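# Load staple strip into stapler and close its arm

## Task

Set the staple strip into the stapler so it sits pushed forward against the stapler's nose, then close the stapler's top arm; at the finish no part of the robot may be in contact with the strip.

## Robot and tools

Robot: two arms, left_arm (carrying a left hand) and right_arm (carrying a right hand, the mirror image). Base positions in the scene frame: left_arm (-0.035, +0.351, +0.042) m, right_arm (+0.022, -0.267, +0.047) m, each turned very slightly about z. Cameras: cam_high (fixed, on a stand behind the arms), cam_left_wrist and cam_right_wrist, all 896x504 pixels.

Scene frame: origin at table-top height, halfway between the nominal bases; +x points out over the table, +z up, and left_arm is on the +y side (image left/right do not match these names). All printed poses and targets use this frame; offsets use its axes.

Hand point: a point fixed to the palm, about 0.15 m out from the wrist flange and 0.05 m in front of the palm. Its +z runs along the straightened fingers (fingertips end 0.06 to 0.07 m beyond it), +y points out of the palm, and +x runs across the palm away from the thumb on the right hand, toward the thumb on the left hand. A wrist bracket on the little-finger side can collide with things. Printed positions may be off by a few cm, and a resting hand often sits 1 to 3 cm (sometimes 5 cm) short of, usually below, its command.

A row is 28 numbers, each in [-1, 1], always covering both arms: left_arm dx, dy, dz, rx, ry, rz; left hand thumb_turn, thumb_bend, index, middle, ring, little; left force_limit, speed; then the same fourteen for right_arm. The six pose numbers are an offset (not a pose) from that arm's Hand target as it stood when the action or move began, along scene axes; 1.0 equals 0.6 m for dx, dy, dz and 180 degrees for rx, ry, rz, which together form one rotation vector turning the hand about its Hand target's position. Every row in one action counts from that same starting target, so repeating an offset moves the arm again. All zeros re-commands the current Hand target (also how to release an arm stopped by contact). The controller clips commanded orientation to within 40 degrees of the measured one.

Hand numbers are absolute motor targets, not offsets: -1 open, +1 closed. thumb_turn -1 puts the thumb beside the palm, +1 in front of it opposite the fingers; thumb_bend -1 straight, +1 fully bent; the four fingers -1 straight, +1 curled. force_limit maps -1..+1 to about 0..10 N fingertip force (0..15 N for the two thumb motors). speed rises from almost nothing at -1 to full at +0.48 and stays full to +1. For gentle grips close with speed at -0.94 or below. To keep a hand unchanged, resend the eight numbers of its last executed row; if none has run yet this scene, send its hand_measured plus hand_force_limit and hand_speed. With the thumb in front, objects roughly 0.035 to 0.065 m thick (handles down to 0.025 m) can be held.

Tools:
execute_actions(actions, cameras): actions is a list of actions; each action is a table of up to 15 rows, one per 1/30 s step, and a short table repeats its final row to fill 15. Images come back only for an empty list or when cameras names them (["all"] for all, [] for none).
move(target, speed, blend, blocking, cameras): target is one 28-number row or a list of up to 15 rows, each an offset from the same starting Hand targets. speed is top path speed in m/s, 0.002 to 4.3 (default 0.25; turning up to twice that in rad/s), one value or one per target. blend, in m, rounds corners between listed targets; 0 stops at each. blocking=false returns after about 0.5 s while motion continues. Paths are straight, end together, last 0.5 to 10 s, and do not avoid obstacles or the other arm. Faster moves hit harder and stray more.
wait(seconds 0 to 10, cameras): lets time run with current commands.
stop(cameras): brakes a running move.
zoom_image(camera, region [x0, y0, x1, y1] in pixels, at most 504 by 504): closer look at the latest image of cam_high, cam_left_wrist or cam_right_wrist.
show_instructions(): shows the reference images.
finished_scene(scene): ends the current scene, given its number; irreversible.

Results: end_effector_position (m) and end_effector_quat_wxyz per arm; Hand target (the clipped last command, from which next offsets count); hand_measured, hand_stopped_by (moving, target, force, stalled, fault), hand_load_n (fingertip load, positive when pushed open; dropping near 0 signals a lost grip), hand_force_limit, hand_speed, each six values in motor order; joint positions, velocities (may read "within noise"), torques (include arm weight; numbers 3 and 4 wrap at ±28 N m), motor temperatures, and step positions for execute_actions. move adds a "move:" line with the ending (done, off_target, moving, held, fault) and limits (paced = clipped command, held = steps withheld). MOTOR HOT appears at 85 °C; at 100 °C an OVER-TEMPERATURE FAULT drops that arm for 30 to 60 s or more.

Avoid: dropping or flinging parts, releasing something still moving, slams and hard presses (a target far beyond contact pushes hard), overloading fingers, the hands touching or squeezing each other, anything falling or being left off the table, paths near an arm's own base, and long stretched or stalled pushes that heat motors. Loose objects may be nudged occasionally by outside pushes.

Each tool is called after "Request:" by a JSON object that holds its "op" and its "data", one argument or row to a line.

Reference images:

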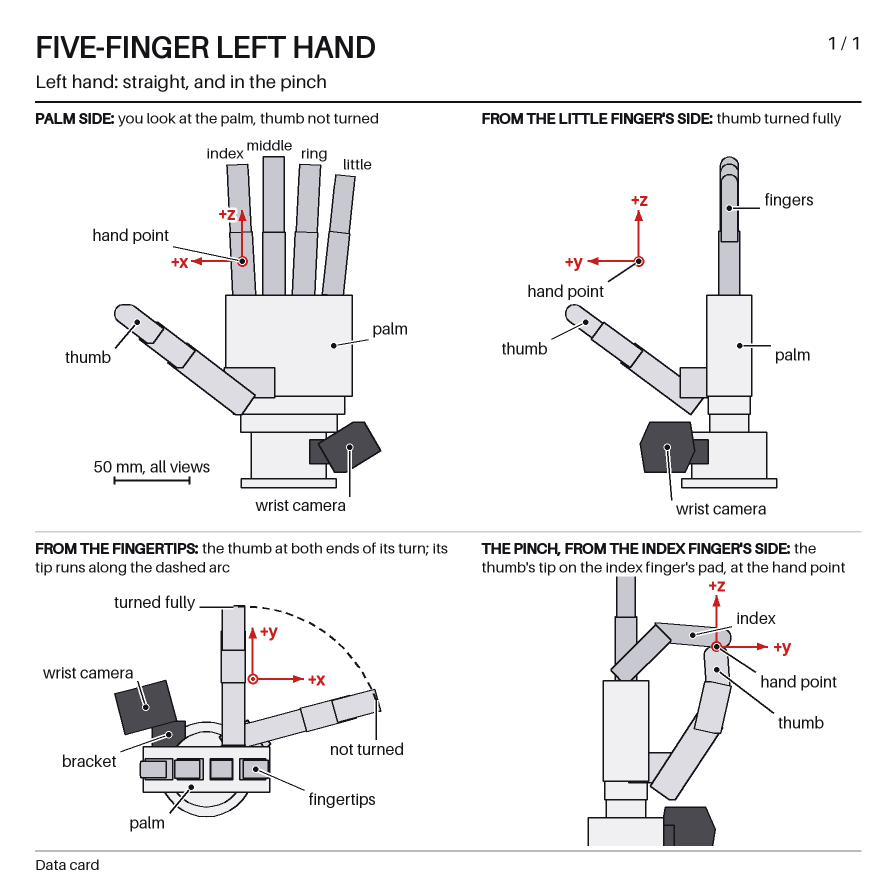

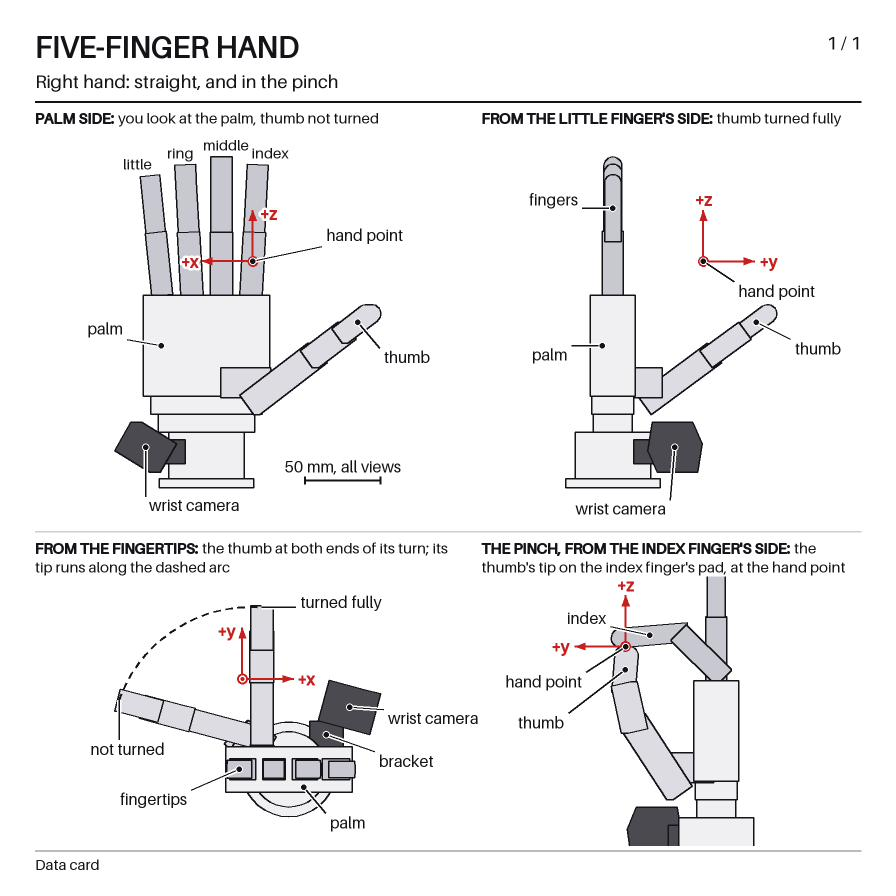

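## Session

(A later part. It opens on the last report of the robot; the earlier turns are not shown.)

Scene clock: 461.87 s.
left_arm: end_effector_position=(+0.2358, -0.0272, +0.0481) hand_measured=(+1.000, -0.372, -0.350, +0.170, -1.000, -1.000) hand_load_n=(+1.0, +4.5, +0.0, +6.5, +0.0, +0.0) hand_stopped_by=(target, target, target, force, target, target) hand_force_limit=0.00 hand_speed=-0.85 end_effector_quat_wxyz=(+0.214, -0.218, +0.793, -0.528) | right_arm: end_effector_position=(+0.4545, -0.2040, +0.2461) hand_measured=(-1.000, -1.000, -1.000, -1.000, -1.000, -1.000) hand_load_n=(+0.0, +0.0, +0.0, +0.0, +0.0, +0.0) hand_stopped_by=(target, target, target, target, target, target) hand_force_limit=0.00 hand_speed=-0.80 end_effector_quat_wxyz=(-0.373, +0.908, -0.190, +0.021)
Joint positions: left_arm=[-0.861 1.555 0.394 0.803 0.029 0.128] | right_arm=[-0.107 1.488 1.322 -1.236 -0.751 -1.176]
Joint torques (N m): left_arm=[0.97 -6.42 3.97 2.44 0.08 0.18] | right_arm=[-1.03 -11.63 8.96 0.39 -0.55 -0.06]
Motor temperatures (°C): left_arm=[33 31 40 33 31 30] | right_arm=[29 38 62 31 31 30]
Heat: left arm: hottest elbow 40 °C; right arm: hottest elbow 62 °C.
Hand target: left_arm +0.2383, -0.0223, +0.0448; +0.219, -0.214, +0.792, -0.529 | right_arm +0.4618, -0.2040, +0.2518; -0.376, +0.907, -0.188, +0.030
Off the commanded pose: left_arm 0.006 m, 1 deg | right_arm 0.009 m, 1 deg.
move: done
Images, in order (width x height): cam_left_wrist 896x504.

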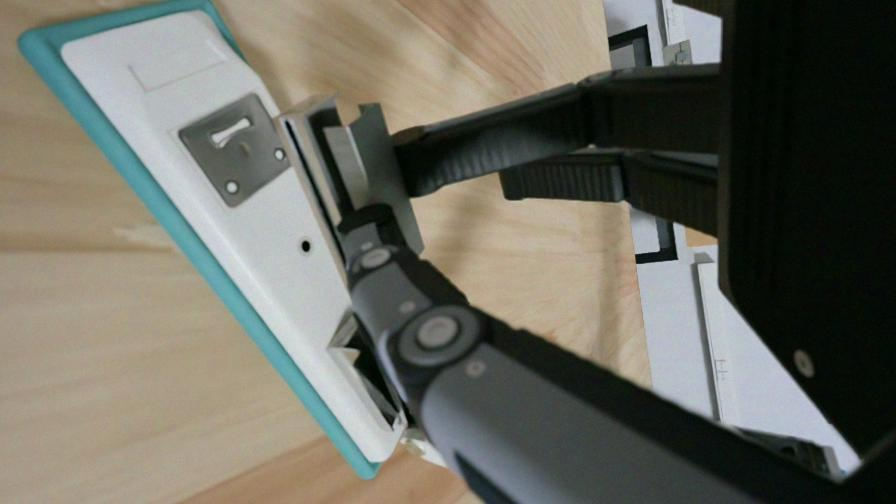

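Request:
{"op": "move", "data": {
  "target": [-0.0027,0.0037,-0.001,0,0,0,1,-0.37,-0.35,0.44,-1,-1,0.0,-0.85,0,0,0,0,0,0,-1,-1,-1,-1,-1,-1,0,-0.8],
  "cameras": ["cam_left_wrist"],
  "speed": 0.02
}}

Request:
{"op": "zoom_image", "data": {
  "camera": "cam_left_wrist",
  "region": [250, 50, 470, 270]
}}

Scene clock: 472.23 s.
left_arm: end_effector_position=(+0.2335, -0.0244, +0.0460) hand_measured=(+1.000, -0.372, -0.350, +0.170, -1.000, -1.000) hand_load_n=(+1.0, +4.5, +0.0, +6.0, +0.0, +0.0) hand_stopped_by=(target, target, target, force, target, target) hand_force_limit=0.00 hand_speed=-0.85 end_effector_quat_wxyz=(+0.214, -0.218, +0.793, -0.527) | right_arm: end_effector_position=(+0.4545, -0.2040, +0.2461) hand_measured=(-1.000, -1.000, -1.000, -1.000, -1.000, -1.000) hand_load_n=(+0.0, +0.0, +0.0, +0.0, +0.0, +0.0) hand_stopped_by=(target, target, target, target, target, target) hand_force_limit=0.00 hand_speed=-0.80 end_effector_quat_wxyz=(-0.373, +0.908, -0.190, +0.021)
Joint positions: left_arm=[-0.861 1.555 0.385 0.809 0.029 0.128] | right_arm=[-0.107 1.488 1.322 -1.236 -0.751 -1.176]
Joint torques (N m): left_arm=[1.08 -6.48 4.01 2.43 0.08 0.18] | right_arm=[-1.26 -11.63 8.94 0.36 -0.53 -0.07]
Motor temperatures (°C): left_arm=[33 31 40 33 31 30] | right_arm=[29 38 62 31 31 30]
Heat: left arm: hottest elbow 40 °C; right arm: hottest elbow 62 °C.
Hand target: left_arm +0.2366, -0.0200, +0.0441; +0.219, -0.214, +0.792, -0.529 | right_arm +0.4618, -0.2040, +0.2518; -0.376, +0.907, -0.188, +0.030
Off the commanded pose: left_arm 0.006 m, 1 deg | right_arm 0.009 m, 1 deg.
move: done
Images, in order (width x height): cam_left_wrist 896x504.

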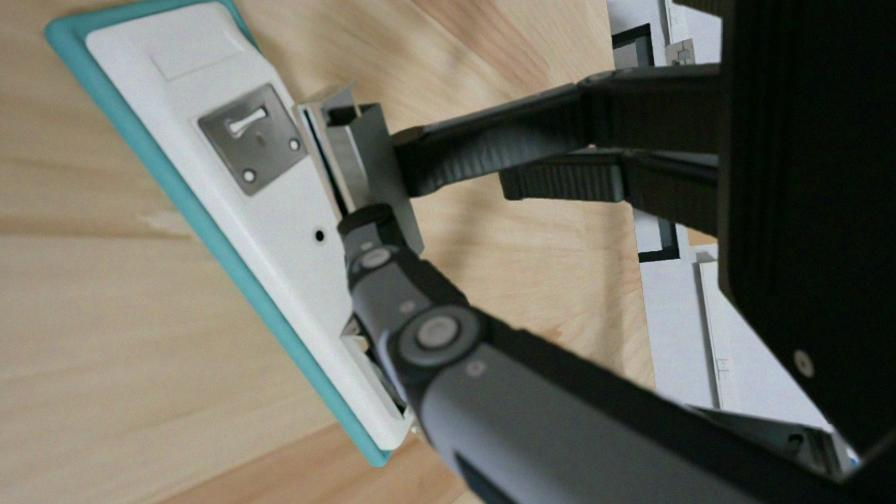

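Scaled by 2.291.

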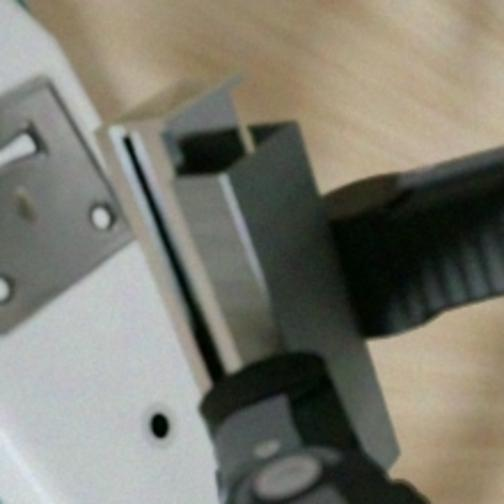

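Request:
{"op": "move", "data": {
  "target": [0.0018,0.0023,-0.007,0,0,0,1,-0.37,-0.35,0.44,-1,-1,0.0,-0.85,0,0,0,0,0,0,-1,-1,-1,-1,-1,-1,0,-0.8],
  "cameras": ["cam_left_wrist"],
  "speed": 0.02
}}

Request:
{"op": "zoom_image", "data": {
  "camera": "cam_left_wrist",
  "region": [280, 70, 440, 230]
}}

Scene clock: 485.10 s.
left_arm: end_effector_position=(+0.2344, -0.0241, +0.0442) hand_measured=(+1.000, -0.372, -0.350, +0.170, -1.000, -1.000) hand_load_n=(+0.5, +4.5, +0.0, +6.5, +0.0, +0.0) hand_stopped_by=(target, target, target, force, target, target) hand_force_limit=0.00 hand_speed=-0.85 end_effector_quat_wxyz=(+0.214, -0.217, +0.792, -0.529) | right_arm: end_effector_position=(+0.4545, -0.2040, +0.2461) hand_measured=(-1.000, -1.000, -1.000, -1.000, -1.000, -1.000) hand_load_n=(-0.5, +0.0, +0.0, +0.0, +0.0, +0.0) hand_stopped_by=(target, target, target, target, target, target) hand_force_limit=0.00 hand_speed=-0.80 end_effector_quat_wxyz=(-0.373, +0.908, -0.190, +0.021)
Joint positions: left_arm=[-0.857 1.569 0.383 0.83 0.035 0.13] | right_arm=[-0.107 1.488 1.322 -1.236 -0.751 -1.176]
Joint torques (N m): left_arm=[1.26 -6.18 3.89 2.39 0.06 0.15] | right_arm=[-1.32 -11.63 8.91 0.47 -0.53 -0.07]
Motor temperatures (°C): left_arm=[33 31 40 33 31 30] | right_arm=[29 38 62 31 31 30]
Heat: left arm: hottest elbow 40 °C; right arm: hottest elbow 62 °C.
Hand target: left_arm +0.2378, -0.0186, +0.0400; +0.219, -0.214, +0.791, -0.529 | right_arm +0.4618, -0.2040, +0.2518; -0.376, +0.907, -0.188, +0.030
Off the commanded pose: left_arm 0.008 m, 1 deg | right_arm 0.009 m, 1 deg.
move: done
Images, in order (width x height): cam_left_wrist 896x504.

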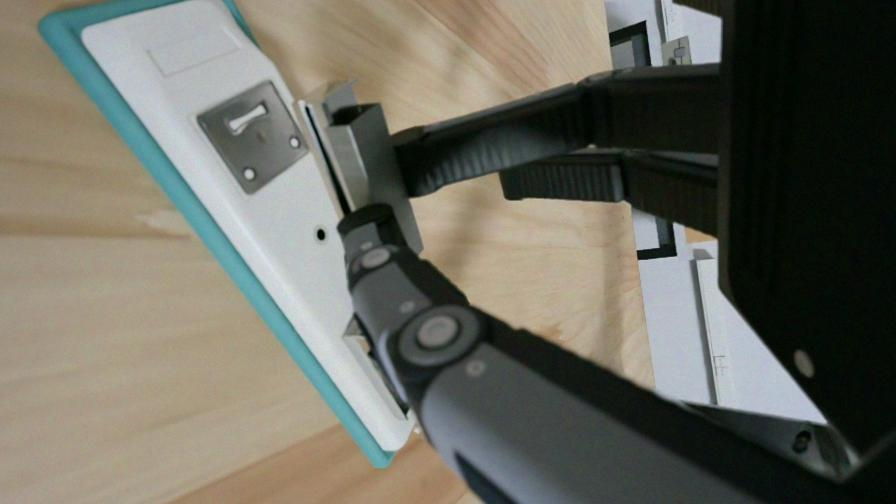

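Scaled by 3.150.

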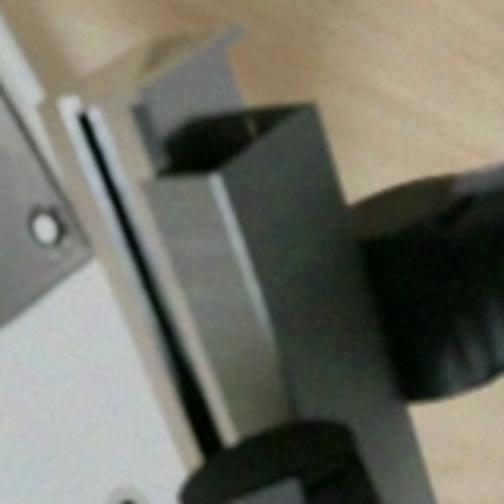

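Request:
{"op": "move", "data": {
  "target": [-0.001,0.0012,-0.005,0,0,0,1,-0.37,-0.35,0.44,-1,-1,0.0,-0.85,0,0,0,0,0,0,-1,-1,-1,-1,-1,-1,0,-0.8],
  "cameras": ["cam_left_wrist"],
  "speed": 0.02
}}

Request:
{"op": "zoom_image", "data": {
  "camera": "cam_left_wrist",
  "region": [280, 70, 440, 230]
}}

Scene clock: 508.13 s.
left_arm: end_effector_position=(+0.2346, -0.0243, +0.0411) hand_measured=(+1.000, -0.372, -0.350, +0.170, -1.000, -1.000) hand_load_n=(+0.0, +4.5, +0.0, +6.5, -0.5, +0.0) hand_stopped_by=(target, target, target, force, target, target) hand_force_limit=0.00 hand_speed=-0.85 end_effector_quat_wxyz=(+0.214, -0.216, +0.792, -0.529) | right_arm: end_effector_position=(+0.4545, -0.2040, +0.2461) hand_measured=(-1.000, -1.000, -1.000, -1.000, -1.000, -1.000) hand_load_n=(+0.0, +0.0, +0.0, +0.0, +0.0, +0.5) hand_stopped_by=(target, target, target, target, target, target) hand_force_limit=0.00 hand_speed=-0.80 end_effector_quat_wxyz=(-0.373, +0.908, -0.190, +0.021)
Joint positions: left_arm=[-0.857 1.583 0.383 0.844 0.035 0.131] | right_arm=[-0.107 1.488 1.322 -1.236 -0.751 -1.176]
Joint torques (N m): left_arm=[1.2 -6.42 3.55 2.45 0.06 0.17] | right_arm=[-1.14 -11.69 9.02 0.39 -0.54 -0.08]
Motor temperatures (°C): left_arm=[33 32 39 33 31 30] | right_arm=[29 38 62 31 31 30]
Heat: left arm: hottest elbow 39 °C; right arm: hottest elbow 62 °C.
Hand target: left_arm +0.2372, -0.0178, +0.0369; +0.219, -0.214, +0.792, -0.529 | right_arm +0.4618, -0.2040, +0.2518; -0.376, +0.907, -0.188, +0.030
Off the commanded pose: left_arm 0.008 m, 1 deg | right_arm 0.009 m, 1 deg.
move: done
Images, in order (width x height): cam_left_wrist 896x504.

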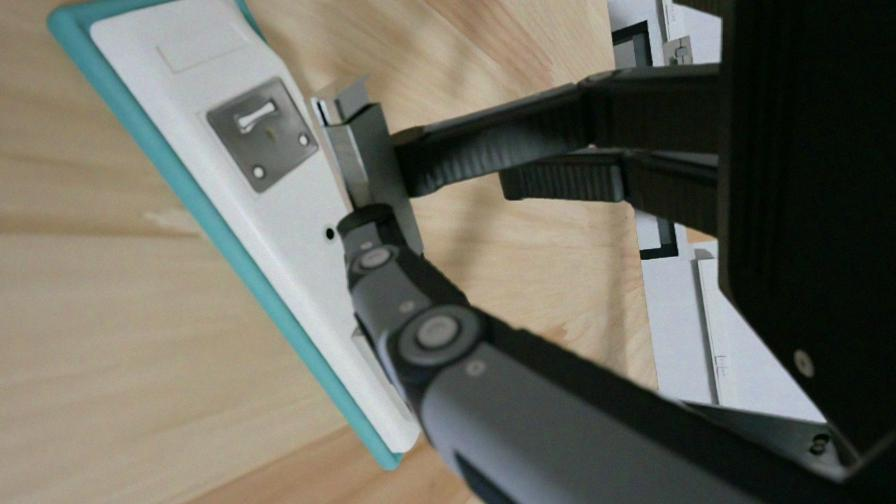

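Scaled by 3.150.

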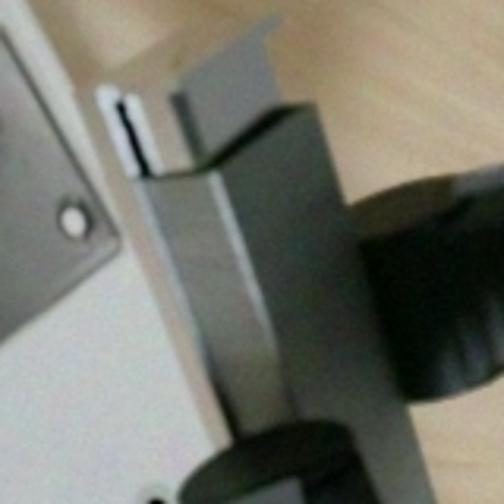

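Request:
{"op": "move", "data": {
  "target": [-0.0005,0.0006,-0.005,0,0,0,1,-0.37,-0.35,0.44,-1,-1,0.0,-0.85,0,0,0,0,0,0,-1,-1,-1,-1,-1,-1,0,-0.8],
  "cameras": ["cam_left_wrist"],
  "speed": 0.02
}}

Request:
{"op": "zoom_image", "data": {
  "camera": "cam_left_wrist",
  "region": [280, 70, 440, 230]
}}

Scene clock: 514.07 s.
left_arm: end_effector_position=(+0.2345, -0.0242, +0.0401) hand_measured=(+1.000, -0.372, -0.350, +0.170, -1.000, -1.000) hand_load_n=(+0.0, +4.5, +0.0, +7.0, +0.0, +0.0) hand_stopped_by=(target, target, target, force, target, target) hand_force_limit=0.00 hand_speed=-0.85 end_effector_quat_wxyz=(+0.215, -0.215, +0.790, -0.532) | right_arm: end_effector_position=(+0.4545, -0.2040, +0.2461) hand_measured=(-1.000, -1.000, -1.000, -1.000, -1.000, -1.000) hand_load_n=(+0.0, +0.0, +0.0, +0.0, +0.0, +0.0) hand_stopped_by=(target, target, target, target, target, target) hand_force_limit=0.00 hand_speed=-0.80 end_effector_quat_wxyz=(-0.373, +0.908, -0.190, +0.021)
Joint positions: left_arm=[-0.857 1.592 0.379 0.864 0.035 0.131] | right_arm=[-0.107 1.488 1.322 -1.236 -0.751 -1.176]
Joint torques (N m): left_arm=[1.2 -6.12 3.58 2.3 0.06 0.16] | right_arm=[-1.44 -11.69 8.92 0.4 -0.53 -0.07]
Motor temperatures (°C): left_arm=[33 32 39 33 31 30] | right_arm=[29 38 62 31 31 30]
Heat: left arm: hottest elbow 39 °C; right arm: hottest elbow 62 °C.
Hand target: left_arm +0.2369, -0.0175, +0.0340; +0.219, -0.214, +0.791, -0.529 | right_arm +0.4618, -0.2040, +0.2518; -0.376, +0.907, -0.188, +0.030
Off the commanded pose: left_arm 0.009 m, 1 deg | right_arm 0.009 m, 1 deg.
move: done
Images, in order (width x height): cam_left_wrist 896x504.

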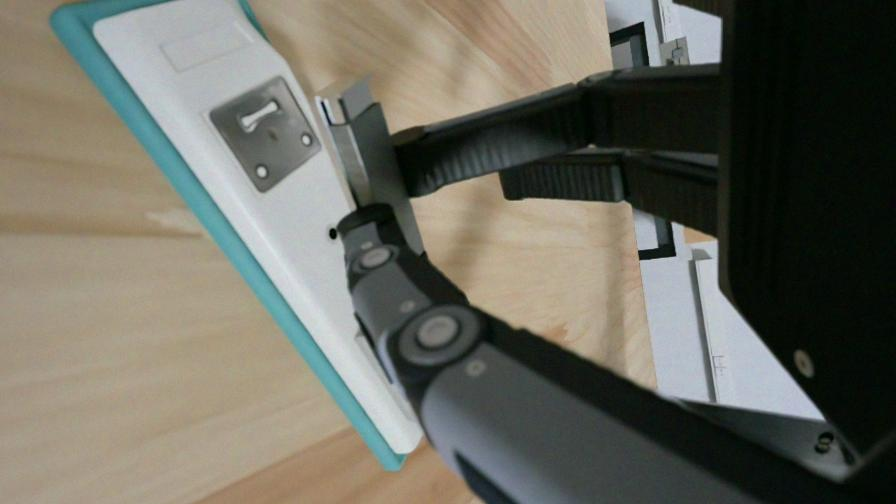

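Scaled by 3.150.

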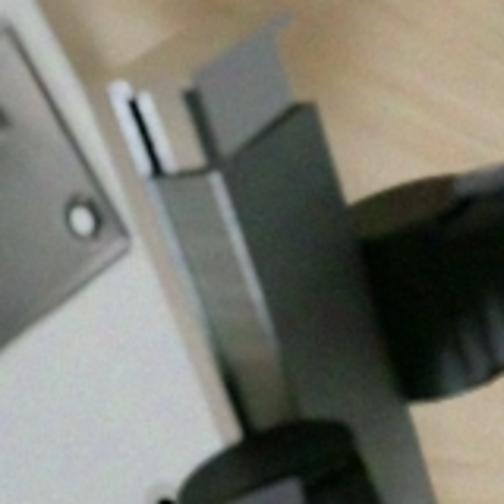

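Request:
{"op": "execute_actions", "data": {
  "actions": [
    [[0,0,0,0,0,0,1,-0.42,-0.35,-0.1,-1,-1,-0.3,-0.85,0,0,0,0,0,0,-1,-1,-1,-1,-1,-1,0,-0.8]],
    [[0,0,0,0,0,0,1,-0.42,-0.35,-0.1,-1,-1,-0.3,-0.85,0,0,0,0,0,0,-1,-1,-1,-1,-1,-1,0,-0.8]]
  ],
  "cameras": ["cam_left_wrist"]
}}

Request:
{"op": "zoom_image", "data": {
  "camera": "cam_left_wrist",
  "region": [280, 70, 480, 270]
}}

Scene clock: 527.23 s.
left_arm: end_effector_position=(+0.2341, -0.0236, +0.0379) hand_measured=(+1.000, -0.420, -0.350, -0.100, -1.000, -1.000) hand_load_n=(+0.0, +0.0, +0.0, +0.0, +0.0, +0.0) hand_stopped_by=(target, target, target, target, target, target) hand_force_limit=-0.30 hand_speed=-0.85 end_effector_quat_wxyz=(+0.214, -0.216, +0.792, -0.530) | right_arm: end_effector_position=(+0.4545, -0.2040, +0.2461) hand_measured=(-1.000, -1.000, -1.000, -1.000, -1.000, -1.000) hand_load_n=(+0.0, +0.0, +0.0, +0.0, +0.0, +0.0) hand_stopped_by=(target, target, target, target, target, target) hand_force_limit=0.00 hand_speed=-0.80 end_effector_quat_wxyz=(-0.373, +0.908, -0.190, +0.021)
Joint positions: left_arm=[-0.857 1.597 0.379 0.864 0.035 0.131] | right_arm=[-0.107 1.488 1.322 -1.236 -0.751 -1.176]
Joint torques (N m): left_arm=[1.14 -6.48 3.55 2.32 0.06 0.17] | right_arm=[-1.32 -11.81 8.94 0.34 -0.53 -0.08]
Motor temperatures (°C): left_arm=[33 32 39 33 31 30] | right_arm=[29 38 63 31 31 30]
Heat: left arm: hottest elbow 39 °C; right arm: hottest elbow 63 °C.
Hand target: left_arm +0.2368, -0.0174, +0.0338; +0.219, -0.214, +0.792, -0.529 | right_arm +0.4618, -0.2040, +0.2518; -0.376, +0.907, -0.188, +0.030
Off the commanded pose: left_arm 0.008 m, 1 deg | right_arm 0.009 m, 1 deg.
Step readings (end_effector_position of left_arm | right_arm):
0: (+0.2345, -0.0242, +0.0401) | (+0.4545, -0.2040, +0.2461)
1: (+0.2345, -0.0242, +0.0401) | (+0.4545, -0.2040, +0.2461)
2: (+0.2345, -0.0242, +0.0401) | (+0.4545, -0.2040, +0.2461)
4: (+0.2345, -0.0241, +0.0399) | (+0.4545, -0.2040, +0.2461)
8: (+0.2342, -0.0238, +0.0384) | (+0.4545, -0.2040, +0.2461)
15: (+0.2341, -0.0236, +0.0379) | (+0.4545, -0.2040, +0.2461)
16: (+0.2341, -0.0236, +0.0379) | (+0.4545, -0.2040, +0.2461)
17: (+0.2341, -0.0236, +0.0379) | (+0.4545, -0.2040, +0.2461)
19: (+0.2341, -0.0236, +0.0379) | (+0.4545, -0.2040, +0.2461)
23: (+0.2341, -0.0236, +0.0379) | (+0.4545, -0.2040, +0.2461)
30: (+0.2341, -0.0236, +0.0379) | (+0.4545, -0.2040, +0.2461)
Images, in order (width x height): cam_left_wrist 896x504.

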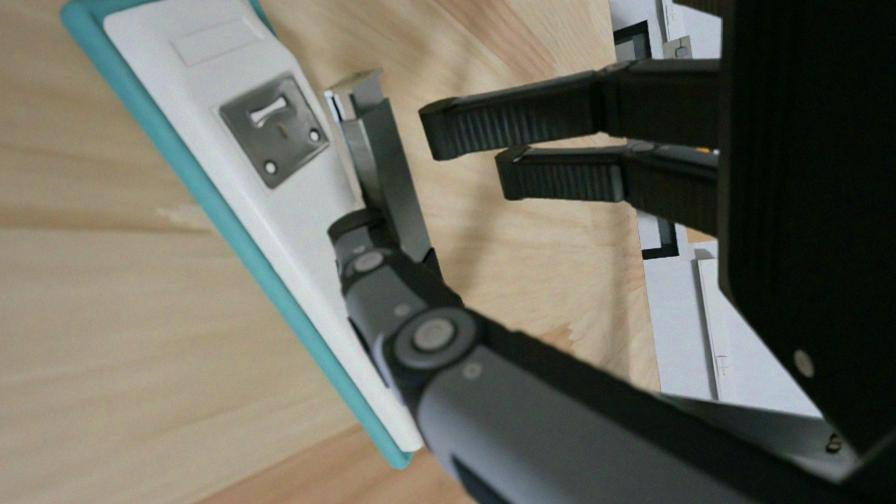

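Scaled by 2.520.

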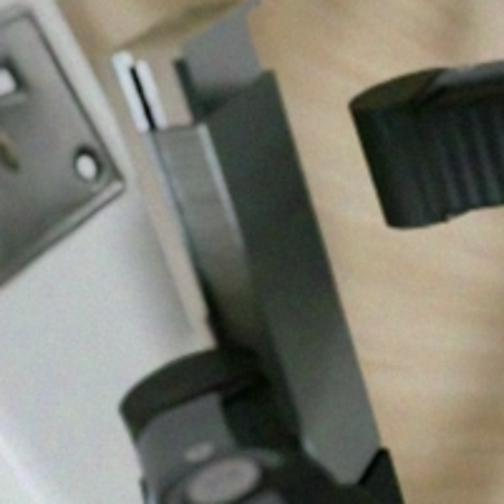

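Request:
{"op": "move", "data": {
  "target": [
    [-0.007,0.0,0.04,0,0,0,1,-0.5,-0.35,-0.3,-1,-1,-0.3,-0.3,0,0,0,0,0,0,-1,-1,-1,-1,-1,-1,0,-0.8],
    [-0.0,-0.0,0.16,0,0,0,1,-0.5,-0.35,-0.3,-1,-1,-0.3,-0.3,0,0,0,0,0,0,-1,-1,-1,-1,-1,-1,0,-0.8]
  ],
  "cameras": ["cam_left_wrist","cam_right_wrist"],
  "speed": 0.06
}}

Request:
{"op": "zoom_image", "data": {
  "camera": "cam_left_wrist",
  "region": [150, 60, 400, 310]
}}

Request:
{"op": "zoom_image", "data": {
  "camera": "cam_right_wrist",
  "region": [420, 240, 540, 380]
}}

Scene clock: 535.83 s.
left_arm: end_effector_position=(+0.2149, +0.0001, +0.0989) hand_measured=(+1.000, -0.500, -0.350, -0.300, -1.000, -1.000) hand_load_n=(+0.0, +0.0, +0.0, +0.0, -0.5, +0.0) hand_stopped_by=(target, target, target, target, target, target) hand_force_limit=-0.30 hand_speed=-0.30 end_effector_quat_wxyz=(+0.204, -0.221, +0.808, -0.507) | right_arm: end_effector_position=(+0.4545, -0.2040, +0.2461) hand_measured=(-1.000, -1.000, -1.000, -1.000, -1.000, -1.000) hand_load_n=(+0.0, +0.0, +0.0, +0.0, +0.0, +0.0) hand_stopped_by=(target, target, target, target, target, target) hand_force_limit=0.00 hand_speed=-0.80 end_effector_quat_wxyz=(-0.373, +0.908, -0.190, +0.021)
Joint positions: left_arm=[-0.857 1.227 0.379 0.433 0.035 0.131] | right_arm=[-0.107 1.488 1.322 -1.236 -0.751 -1.176]
Joint torques (N m): left_arm=[1.2 -6.18 11.43 1.18 0.06 0.17] | right_arm=[-1.03 -11.75 8.96 0.43 -0.54 -0.07]
Motor temperatures (°C): left_arm=[33 32 39 33 31 30] | right_arm=[29 38 63 31 31 30]
Heat: left arm: hottest elbow 39 °C; right arm: hottest elbow 63 °C.
Hand target: left_arm +0.2368, -0.0175, +0.1299; +0.219, -0.214, +0.792, -0.529 | right_arm +0.4618, -0.2040, +0.2518; -0.376, +0.907, -0.188, +0.030
Off the commanded pose: left_arm 0.042 m, 4 deg | right_arm 0.009 m, 1 deg.
move: off_target (left_arm)
Images, in order (width x height): cam_left_wrist 896x504, cam_right_wrist 896x504.

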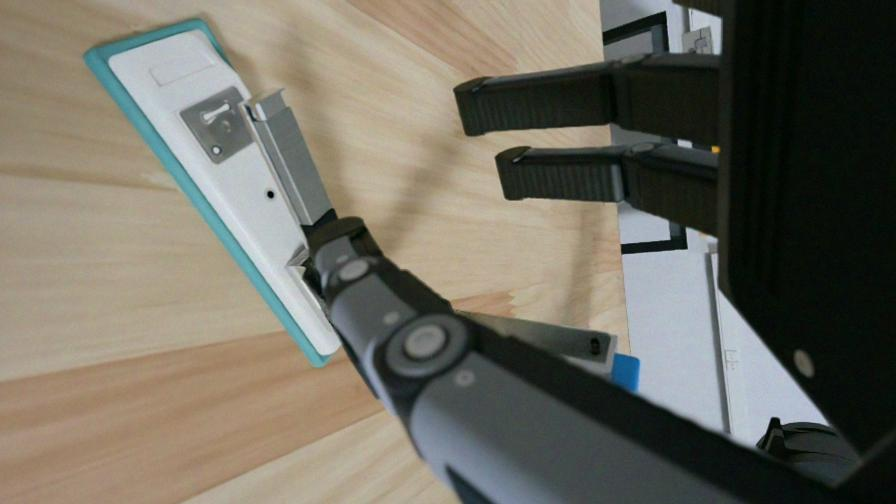

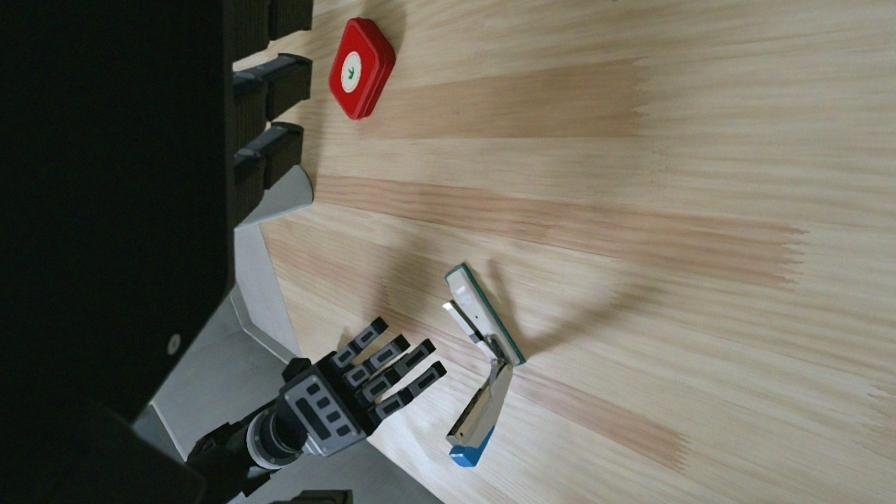

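Scaled by 2.016.

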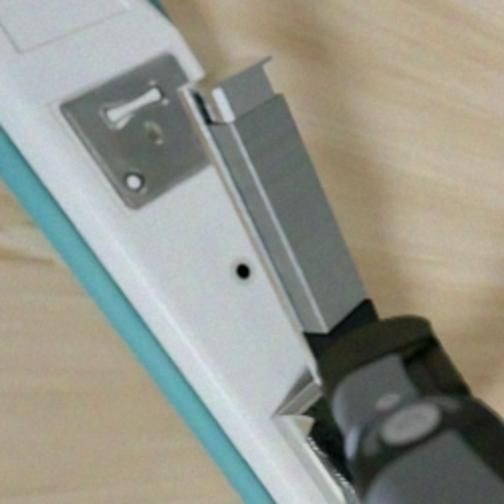

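Scaled by 3.600.

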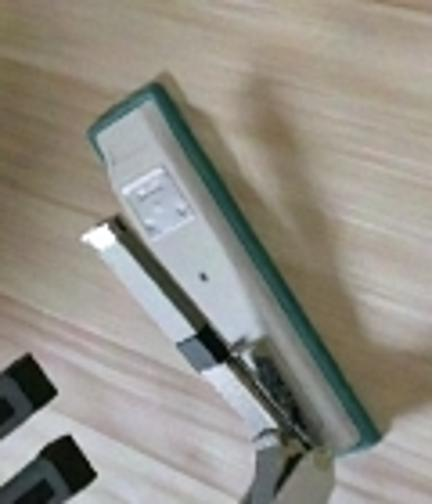

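Request:
{"op": "move", "data": {
  "target": [
    [-0.036,0.02,0.142,0.0108,0.0562,0.0243,1,-0.4,-0.35,-0.35,-1,-1,-0.4,-0.3,0,0,0,0,0,0,-1,-1,-1,-1,-1,-1,0,-0.8],
    [-0.161,-0.112,0.15,0.0108,0.0562,0.0243,1,-0.4,-0.35,-0.35,-1,-1,-0.4,-0.3,0,0,0,0,0,0,-1,-1,-1,-1,-1,-1,0,-0.8]
  ],
  "cameras": ["cam_left_wrist"],
  "speed": 0.12,
  "blend": [0.02,0]
}}

Scene clock: 554.97 s.
left_arm: end_effector_position=(+0.1339, -0.0604, +0.1874) hand_measured=(+1.000, -0.400, -0.350, -0.350, -1.000, -1.000) hand_load_n=(+0.0, +0.0, +0.0, +0.0, +0.0, -0.5) hand_stopped_by=(target, target, target, target, target, target) hand_force_limit=-0.40 hand_speed=-0.30 end_effector_quat_wxyz=(+0.172, -0.285, +0.822, -0.463) | right_arm: end_effector_position=(+0.4545, -0.2040, +0.2461) hand_measured=(-1.000, -1.000, -1.000, -1.000, -1.000, -1.000) hand_load_n=(+0.0, +0.0, +0.0, +0.0, +0.0, +0.0) hand_stopped_by=(target, target, target, target, target, target) hand_force_limit=0.00 hand_speed=-0.80 end_effector_quat_wxyz=(-0.373, +0.908, -0.190, +0.021)
Joint positions: left_arm=[-1.193 1.06 0.636 -0.141 -0.287 -0.156] | right_arm=[-0.107 1.488 1.322 -1.236 -0.751 -1.176]
Joint torques (N m): left_arm=[-0.62 -4.31 14.16 1.09 -0.4 -0.05] | right_arm=[-1.2 -11.52 8.96 0.34 -0.54 -0.06]
Motor temperatures (°C): left_arm=[33 32 43 33 31 30] | right_arm=[29 38 63 31 31 30]
Heat: left arm: hottest elbow 43 °C; right arm: hottest elbow 63 °C.
Hand target: left_arm +0.1401, -0.0848, +0.2200; +0.172, -0.286, +0.808, -0.486 | right_arm +0.4618, -0.2040, +0.2518; -0.376, +0.907, -0.188, +0.030
Off the commanded pose: left_arm 0.041 m, 3 deg | right_arm 0.009 m, 1 deg.
move: off_target (left_arm)
Images, in order (width x height): cam_left_wrist 896x504.

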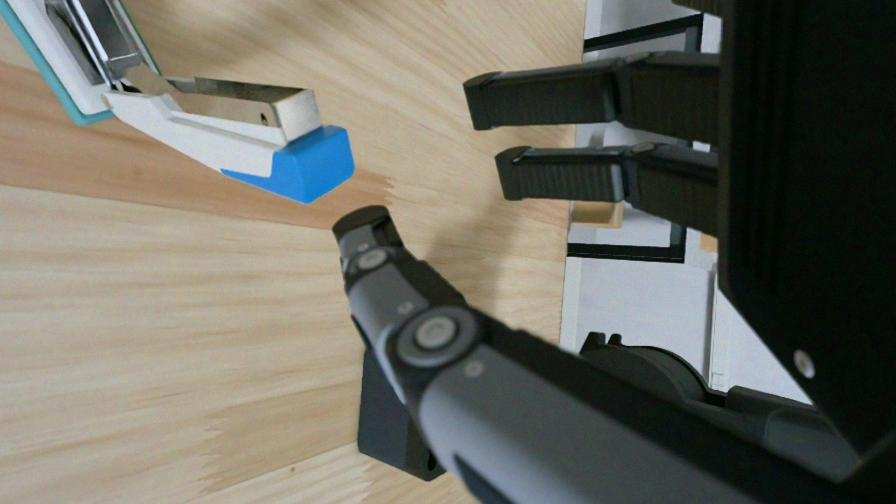

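Request:
{"op": "move", "data": {
  "target": [0.0228,0.0212,-0.105,0,0,0,1,-0.4,-0.35,-0.35,-1,-1,-0.4,-0.3,0,0,0,0,0,0,-1,-1,-1,-1,-1,-1,0,-0.8],
  "cameras": ["cam_left_wrist"],
  "speed": 0.08
}}

Scene clock: 561.83 s.
left_arm: end_effector_position=(+0.1468, -0.0728, +0.1585) hand_measured=(+1.000, -0.400, -0.350, -0.350, -1.000, -1.000) hand_load_n=(+0.0, +0.0, +0.0, +0.0, +0.0, +0.0) hand_stopped_by=(target, target, target, target, target, target) hand_force_limit=-0.40 hand_speed=-0.30 end_effector_quat_wxyz=(+0.165, -0.287, +0.811, -0.482) | right_arm: end_effector_position=(+0.4545, -0.2040, +0.2461) hand_measured=(-1.000, -1.000, -1.000, -1.000, -1.000, -1.000) hand_load_n=(+0.0, +0.0, +0.0, +0.0, +0.0, +0.0) hand_stopped_by=(target, target, target, target, target, target) hand_force_limit=0.00 hand_speed=-0.80 end_effector_quat_wxyz=(-0.373, +0.908, -0.190, +0.021)
Joint positions: left_arm=[-1.16 1.151 0.585 0.046 -0.249 -0.15] | right_arm=[-0.107 1.488 1.322 -1.236 -0.751 -1.176]
Joint torques (N m): left_arm=[1.14 -5.13 7.79 2.3 -0.05 0.17] | right_arm=[-1.26 -11.75 8.9 0.36 -0.54 -0.06]
Motor temperatures (°C): left_arm=[33 32 44 33 31 30] | right_arm=[29 38 63 31 31 30]
Heat: left arm: hottest elbow 44 °C; right arm: hottest elbow 63 °C.
Hand target: left_arm +0.1539, -0.0720, +0.1570; +0.172, -0.286, +0.808, -0.486 | right_arm +0.4618, -0.2040, +0.2518; -0.376, +0.907, -0.188, +0.030
Off the commanded pose: left_arm 0.007 m, 1 deg | right_arm 0.009 m, 1 deg.
move: done
Images, in order (width x height): cam_left_wrist 896x504.

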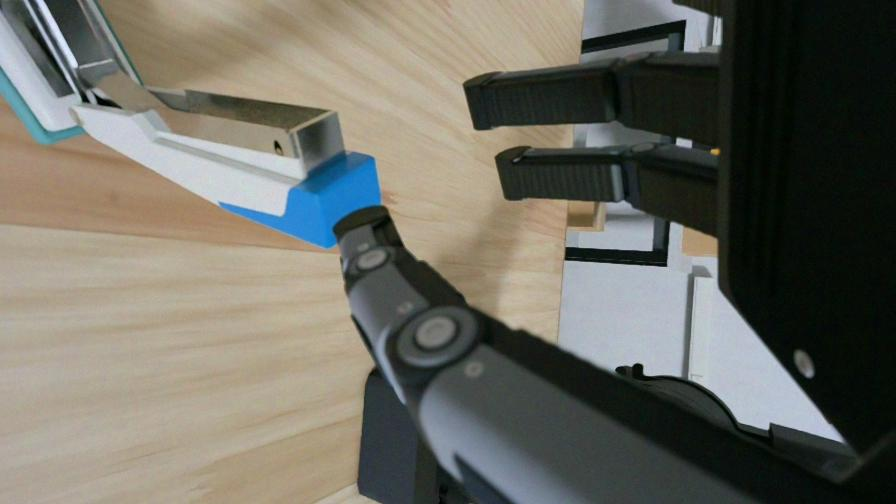

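Request:
{"op": "move", "data": {
  "target": [0.0,0.0,-0.068,0,0,0,1,-0.4,-0.35,-0.35,-1,-1,-0.4,-0.3,0,0,0,0,0,0,-1,-1,-1,-1,-1,-1,0,-0.8],
  "cameras": ["cam_left_wrist"],
  "speed": 0.07
}}

Scene clock: 567.40 s.
left_arm: end_effector_position=(+0.1473, -0.0741, +0.1188) hand_measured=(+1.000, -0.400, -0.350, -0.350, -1.000, -1.000) hand_load_n=(+0.0, +0.0, +0.0, +0.0, +0.0, +0.0) hand_stopped_by=(target, target, target, target, target, target) hand_force_limit=-0.40 hand_speed=-0.30 end_effector_quat_wxyz=(+0.165, -0.287, +0.810, -0.483) | right_arm: end_effector_position=(+0.4545, -0.2040, +0.2461) hand_measured=(-1.000, -1.000, -1.000, -1.000, -1.000, -1.000) hand_load_n=(+0.0, +0.0, -0.5, +0.0, +0.0, +0.0) hand_stopped_by=(target, target, target, target, target, target) hand_force_limit=0.00 hand_speed=-0.80 end_effector_quat_wxyz=(-0.373, +0.908, -0.190, +0.021)
Joint positions: left_arm=[-1.16 1.247 0.527 0.204 -0.249 -0.15] | right_arm=[-0.107 1.488 1.322 -1.236 -0.751 -1.176]
Joint torques (N m): left_arm=[1.14 -5.54 6.93 2.3 -0.05 0.17] | right_arm=[-1.2 -11.75 8.91 0.36 -0.55 -0.06]
Motor temperatures (°C): left_arm=[33 32 44 33 31 30] | right_arm=[29 38 63 31 31 30]
Heat: left arm: hottest elbow 44 °C; right arm: hottest elbow 63 °C.
Hand target: left_arm +0.1539, -0.0721, +0.1163; +0.172, -0.286, +0.808, -0.486 | right_arm +0.4618, -0.2040, +0.2518; -0.376, +0.907, -0.188, +0.030
Off the commanded pose: left_arm 0.007 m, 1 deg | right_arm 0.009 m, 1 deg.
move: done
Images, in order (width x height): cam_left_wrist 896x504.

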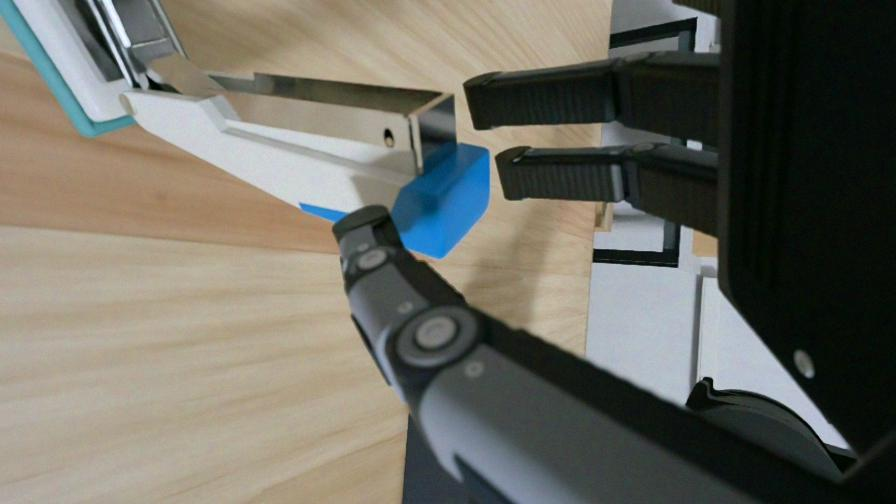

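Request:
{"op": "execute_actions", "data": {
  "actions": [
    [[0,0,0,0,0,0,1,-0.4,0.3,0.3,-1,-1,-0.5,-0.83,0,0,0,0,0,0,-1,-1,-1,-1,-1,-1,0,-0.8]],
    [[0,0,0,0,0,0,1,-0.4,0.3,0.3,-1,-1,-0.5,-0.83,0,0,0,0,0,0,-1,-1,-1,-1,-1,-1,0,-0.8]]
  ],
  "cameras": ["cam_left_wrist"]
}}

Request:
{"op": "move", "data": {
  "target": [
    [0.025,0.0195,0.012,0,0,0,1,-0.4,0.3,0.3,-1,-1,-0.5,-0.83,0,0,0,0,0,0,-1,-1,-1,-1,-1,-1,0,-0.8],
    [0.0611,0.0477,0.014,0,0,0,1,-0.4,0.3,0.3,-1,-1,-0.5,-0.83,0,0,0,0,0,0,-1,-1,-1,-1,-1,-1,0,-0.8]
  ],
  "cameras": ["cam_left_wrist","cam_right_wrist"],
  "speed": 0.04,
  "blend": [0.01,0]
}}

Scene clock: 578.27 s.
left_arm: end_effector_position=(+0.1477, -0.0748, +0.1198) hand_measured=(+1.000, -0.402, +0.026, -0.006, -1.000, -1.000) hand_load_n=(+0.5, +4.0, +4.0, +3.0, +0.0, +0.0) hand_stopped_by=(target, target, force, force, target, target) hand_force_limit=-0.50 hand_speed=-0.83 end_effector_quat_wxyz=(+0.166, -0.286, +0.810, -0.485) | right_arm: end_effector_position=(+0.4545, -0.2040, +0.2461) hand_measured=(-1.000, -1.000, -1.000, -1.000, -1.000, -1.000) hand_load_n=(+0.0, +0.0, -0.5, +0.0, +0.0, -0.5) hand_stopped_by=(target, target, target, target, target, target) hand_force_limit=0.00 hand_speed=-0.80 end_effector_quat_wxyz=(-0.373, +0.908, -0.190, +0.021)
Joint positions: left_arm=[-1.16 1.247 0.527 0.209 -0.249 -0.148] | right_arm=[-0.107 1.488 1.322 -1.236 -0.751 -1.176]
Joint torques (N m): left_arm=[1.08 -5.48 6.93 2.17 -0.06 0.16] | right_arm=[-1.26 -11.75 8.95 0.4 -0.53 -0.08]
Motor temperatures (°C): left_arm=[33 31 45 33 31 30] | right_arm=[29 38 63 31 31 30]
Heat: left arm: hottest elbow 45 °C; right arm: hottest elbow 63 °C.
Hand target: left_arm +0.1539, -0.0721, +0.1163; +0.172, -0.286, +0.808, -0.486 | right_arm +0.4618, -0.2040, +0.2518; -0.376, +0.907, -0.188, +0.030
Off the commanded pose: left_arm 0.008 m, 1 deg | right_arm 0.009 m, 1 deg.
Step readings (end_effector_position of left_arm | right_arm):
0: (+0.1473, -0.0741, +0.1188) | (+0.4545, -0.2040, +0.2461)
1: (+0.1473, -0.0741, +0.1188) | (+0.4545, -0.2040, +0.2461)
2: (+0.1473, -0.0741, +0.1188) | (+0.4545, -0.2040, +0.2461)
4: (+0.1473, -0.0741, +0.1188) | (+0.4545, -0.2040, +0.2461)
8: (+0.1473, -0.0741, +0.1188) | (+0.4545, -0.2040, +0.2461)
15: (+0.1473, -0.0741, +0.1188) | (+0.4545, -0.2040, +0.2461)
16: (+0.1473, -0.0741, +0.1188) | (+0.4545, -0.2040, +0.2461)
17: (+0.1473, -0.0741, +0.1188) | (+0.4545, -0.2040, +0.2461)
19: (+0.1474, -0.0743, +0.1192) | (+0.4545, -0.2040, +0.2461)
23: (+0.1475, -0.0746, +0.1195) | (+0.4545, -0.2040, +0.2461)
30: (+0.1477, -0.0748, +0.1198) | (+0.4545, -0.2040, +0.2461)
Images, in order (width x height): cam_left_wrist 896x504.

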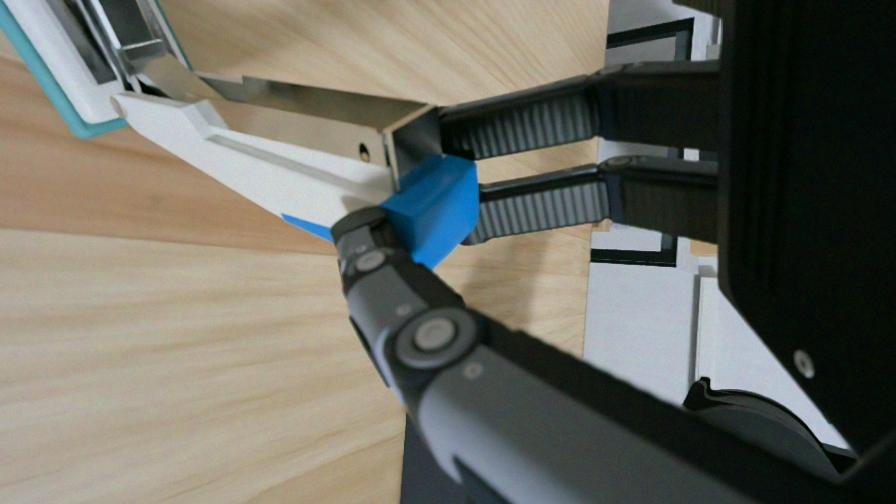

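Scene clock: 580.17 s.
left_arm: end_effector_position=(+0.1865, -0.0531, +0.1271) hand_measured=(+1.000, -0.402, +0.026, -0.006, -1.000, -1.000) hand_load_n=(+0.0, +4.0, +4.0, +1.5, +0.0, +0.0) hand_stopped_by=(target, target, force, force, target, target) hand_force_limit=-0.50 hand_speed=-0.83 end_effector_quat_wxyz=(+0.162, -0.289, +0.807, -0.490) | right_arm: end_effector_position=(+0.4545, -0.2040, +0.2461) hand_measured=(-1.000, -1.000, -1.000, -1.000, -1.000, -1.000) hand_load_n=(+0.0, +0.0, +0.0, +0.0, +0.0, +0.0) hand_stopped_by=(target, target, target, target, target, target) hand_force_limit=0.00 hand_speed=-0.80 end_effector_quat_wxyz=(-0.373, +0.908, -0.190, +0.021)
Joint positions: left_arm=[-1.015 1.222 0.522 0.209 -0.119 -0.087] | right_arm=[-0.107 1.488 1.322 -1.236 -0.751 -1.176]
Joint torques (N m): left_arm=[1.2 -7.06 6.46 1.43 -0.09 0.26] | right_arm=[-1.32 -11.87 8.94 0.46 -0.53 -0.08]
Motor temperatures (°C): left_arm=[33 31 44 33 31 30] | right_arm=[29 38 63 31 31 30]
Heat: left arm: hottest elbow 44 °C; right arm: hottest elbow 63 °C.
Hand target: left_arm +0.1906, -0.0433, +0.1245; +0.172, -0.286, +0.808, -0.486 | right_arm +0.4618, -0.2040, +0.2518; -0.376, +0.907, -0.188, +0.030
Off the commanded pose: left_arm 0.011 m, 1 deg | right_arm 0.009 m, 1 deg.
move: off_target (left_arm)
Images, in order (width x height): cam_left_wrist 896x504, cam_right_wrist 896x504.

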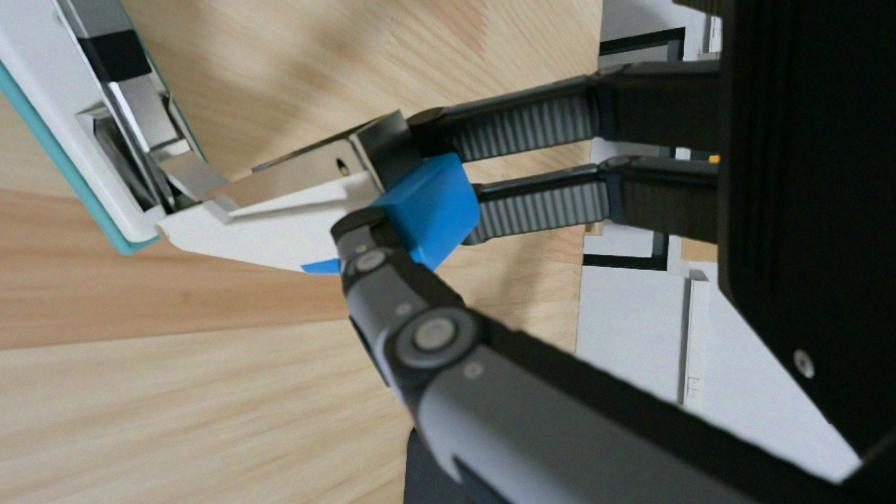

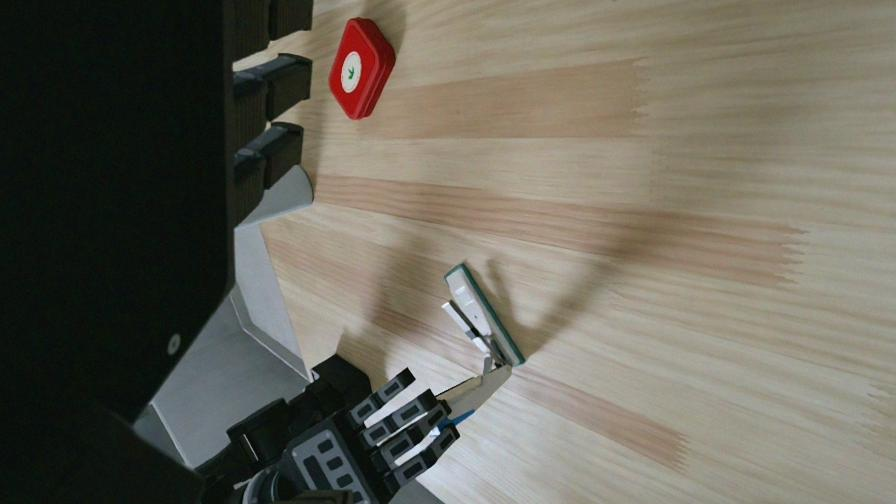

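Works identically. Continue with the next arc segment.

Request:
{"op": "move", "data": {
  "target": [
    [0.0334,0.0261,-0.018,0,0,0,1,-0.4,0.3,0.3,-1,-1,-0.5,-0.83,0,0,0,0,0,0,-1,-1,-1,-1,-1,-1,0,-0.8],
    [0.0608,0.0476,-0.046,0,0,0,1,-0.4,0.3,0.3,-1,-1,-0.5,-0.83,0,0,0,0,0,0,-1,-1,-1,-1,-1,-1,0,-0.8]
  ],
  "cameras": ["cam_left_wrist"],
  "speed": 0.04,
  "blend": [0.01,0]
}}

Request:
{"op": "zoom_image", "data": {
  "camera": "cam_left_wrist",
  "region": [80, 40, 330, 340]
}}

Scene clock: 587.67 s.
left_arm: end_effector_position=(+0.2257, -0.0235, +0.1106) hand_measured=(+1.000, -0.402, +0.026, -0.006, -1.000, -1.000) hand_load_n=(-0.5, +4.0, +4.0, +3.0, +0.0, +0.0) hand_stopped_by=(target, target, force, force, target, target) hand_force_limit=-0.50 hand_speed=-0.83 end_effector_quat_wxyz=(+0.168, -0.287, +0.803, -0.495) | right_arm: end_effector_position=(+0.4545, -0.2040, +0.2461) hand_measured=(-1.000, -1.000, -1.000, -1.000, -1.000, -1.000) hand_load_n=(-0.5, +0.0, +0.0, +0.0, +0.0, +0.0) hand_stopped_by=(target, target, target, target, target, target) hand_force_limit=0.00 hand_speed=-0.80 end_effector_quat_wxyz=(-0.373, +0.908, -0.190, +0.021)
Joint positions: left_arm=[-0.862 1.262 0.483 0.309 0.012 -0.012] | right_arm=[-0.107 1.488 1.322 -1.236 -0.751 -1.176]
Joint torques (N m): left_arm=[1.03 -4.72 5.85 2 0.04 0.22] | right_arm=[-1.2 -11.75 8.92 0.39 -0.55 -0.07]
Motor temperatures (°C): left_arm=[33 32 44 33 31 30] | right_arm=[29 38 63 31 31 30]
Heat: left arm: hottest elbow 44 °C; right arm: hottest elbow 63 °C.
Hand target: left_arm +0.2271, -0.0148, +0.0970; +0.172, -0.286, +0.808, -0.486 | right_arm +0.4618, -0.2040, +0.2518; -0.376, +0.907, -0.188, +0.030
Off the commanded pose: left_arm 0.016 m, 1 deg | right_arm 0.009 m, 1 deg.
move: off_target (left_arm)
Images, in order (width x height): cam_left_wrist 896x504.

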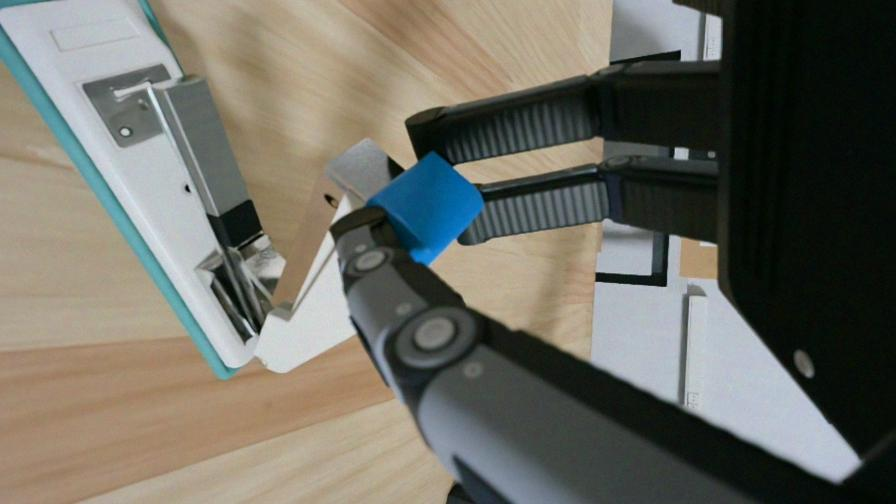

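Scaled by 1.680.

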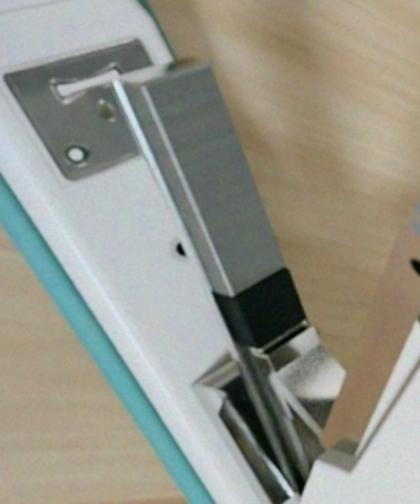

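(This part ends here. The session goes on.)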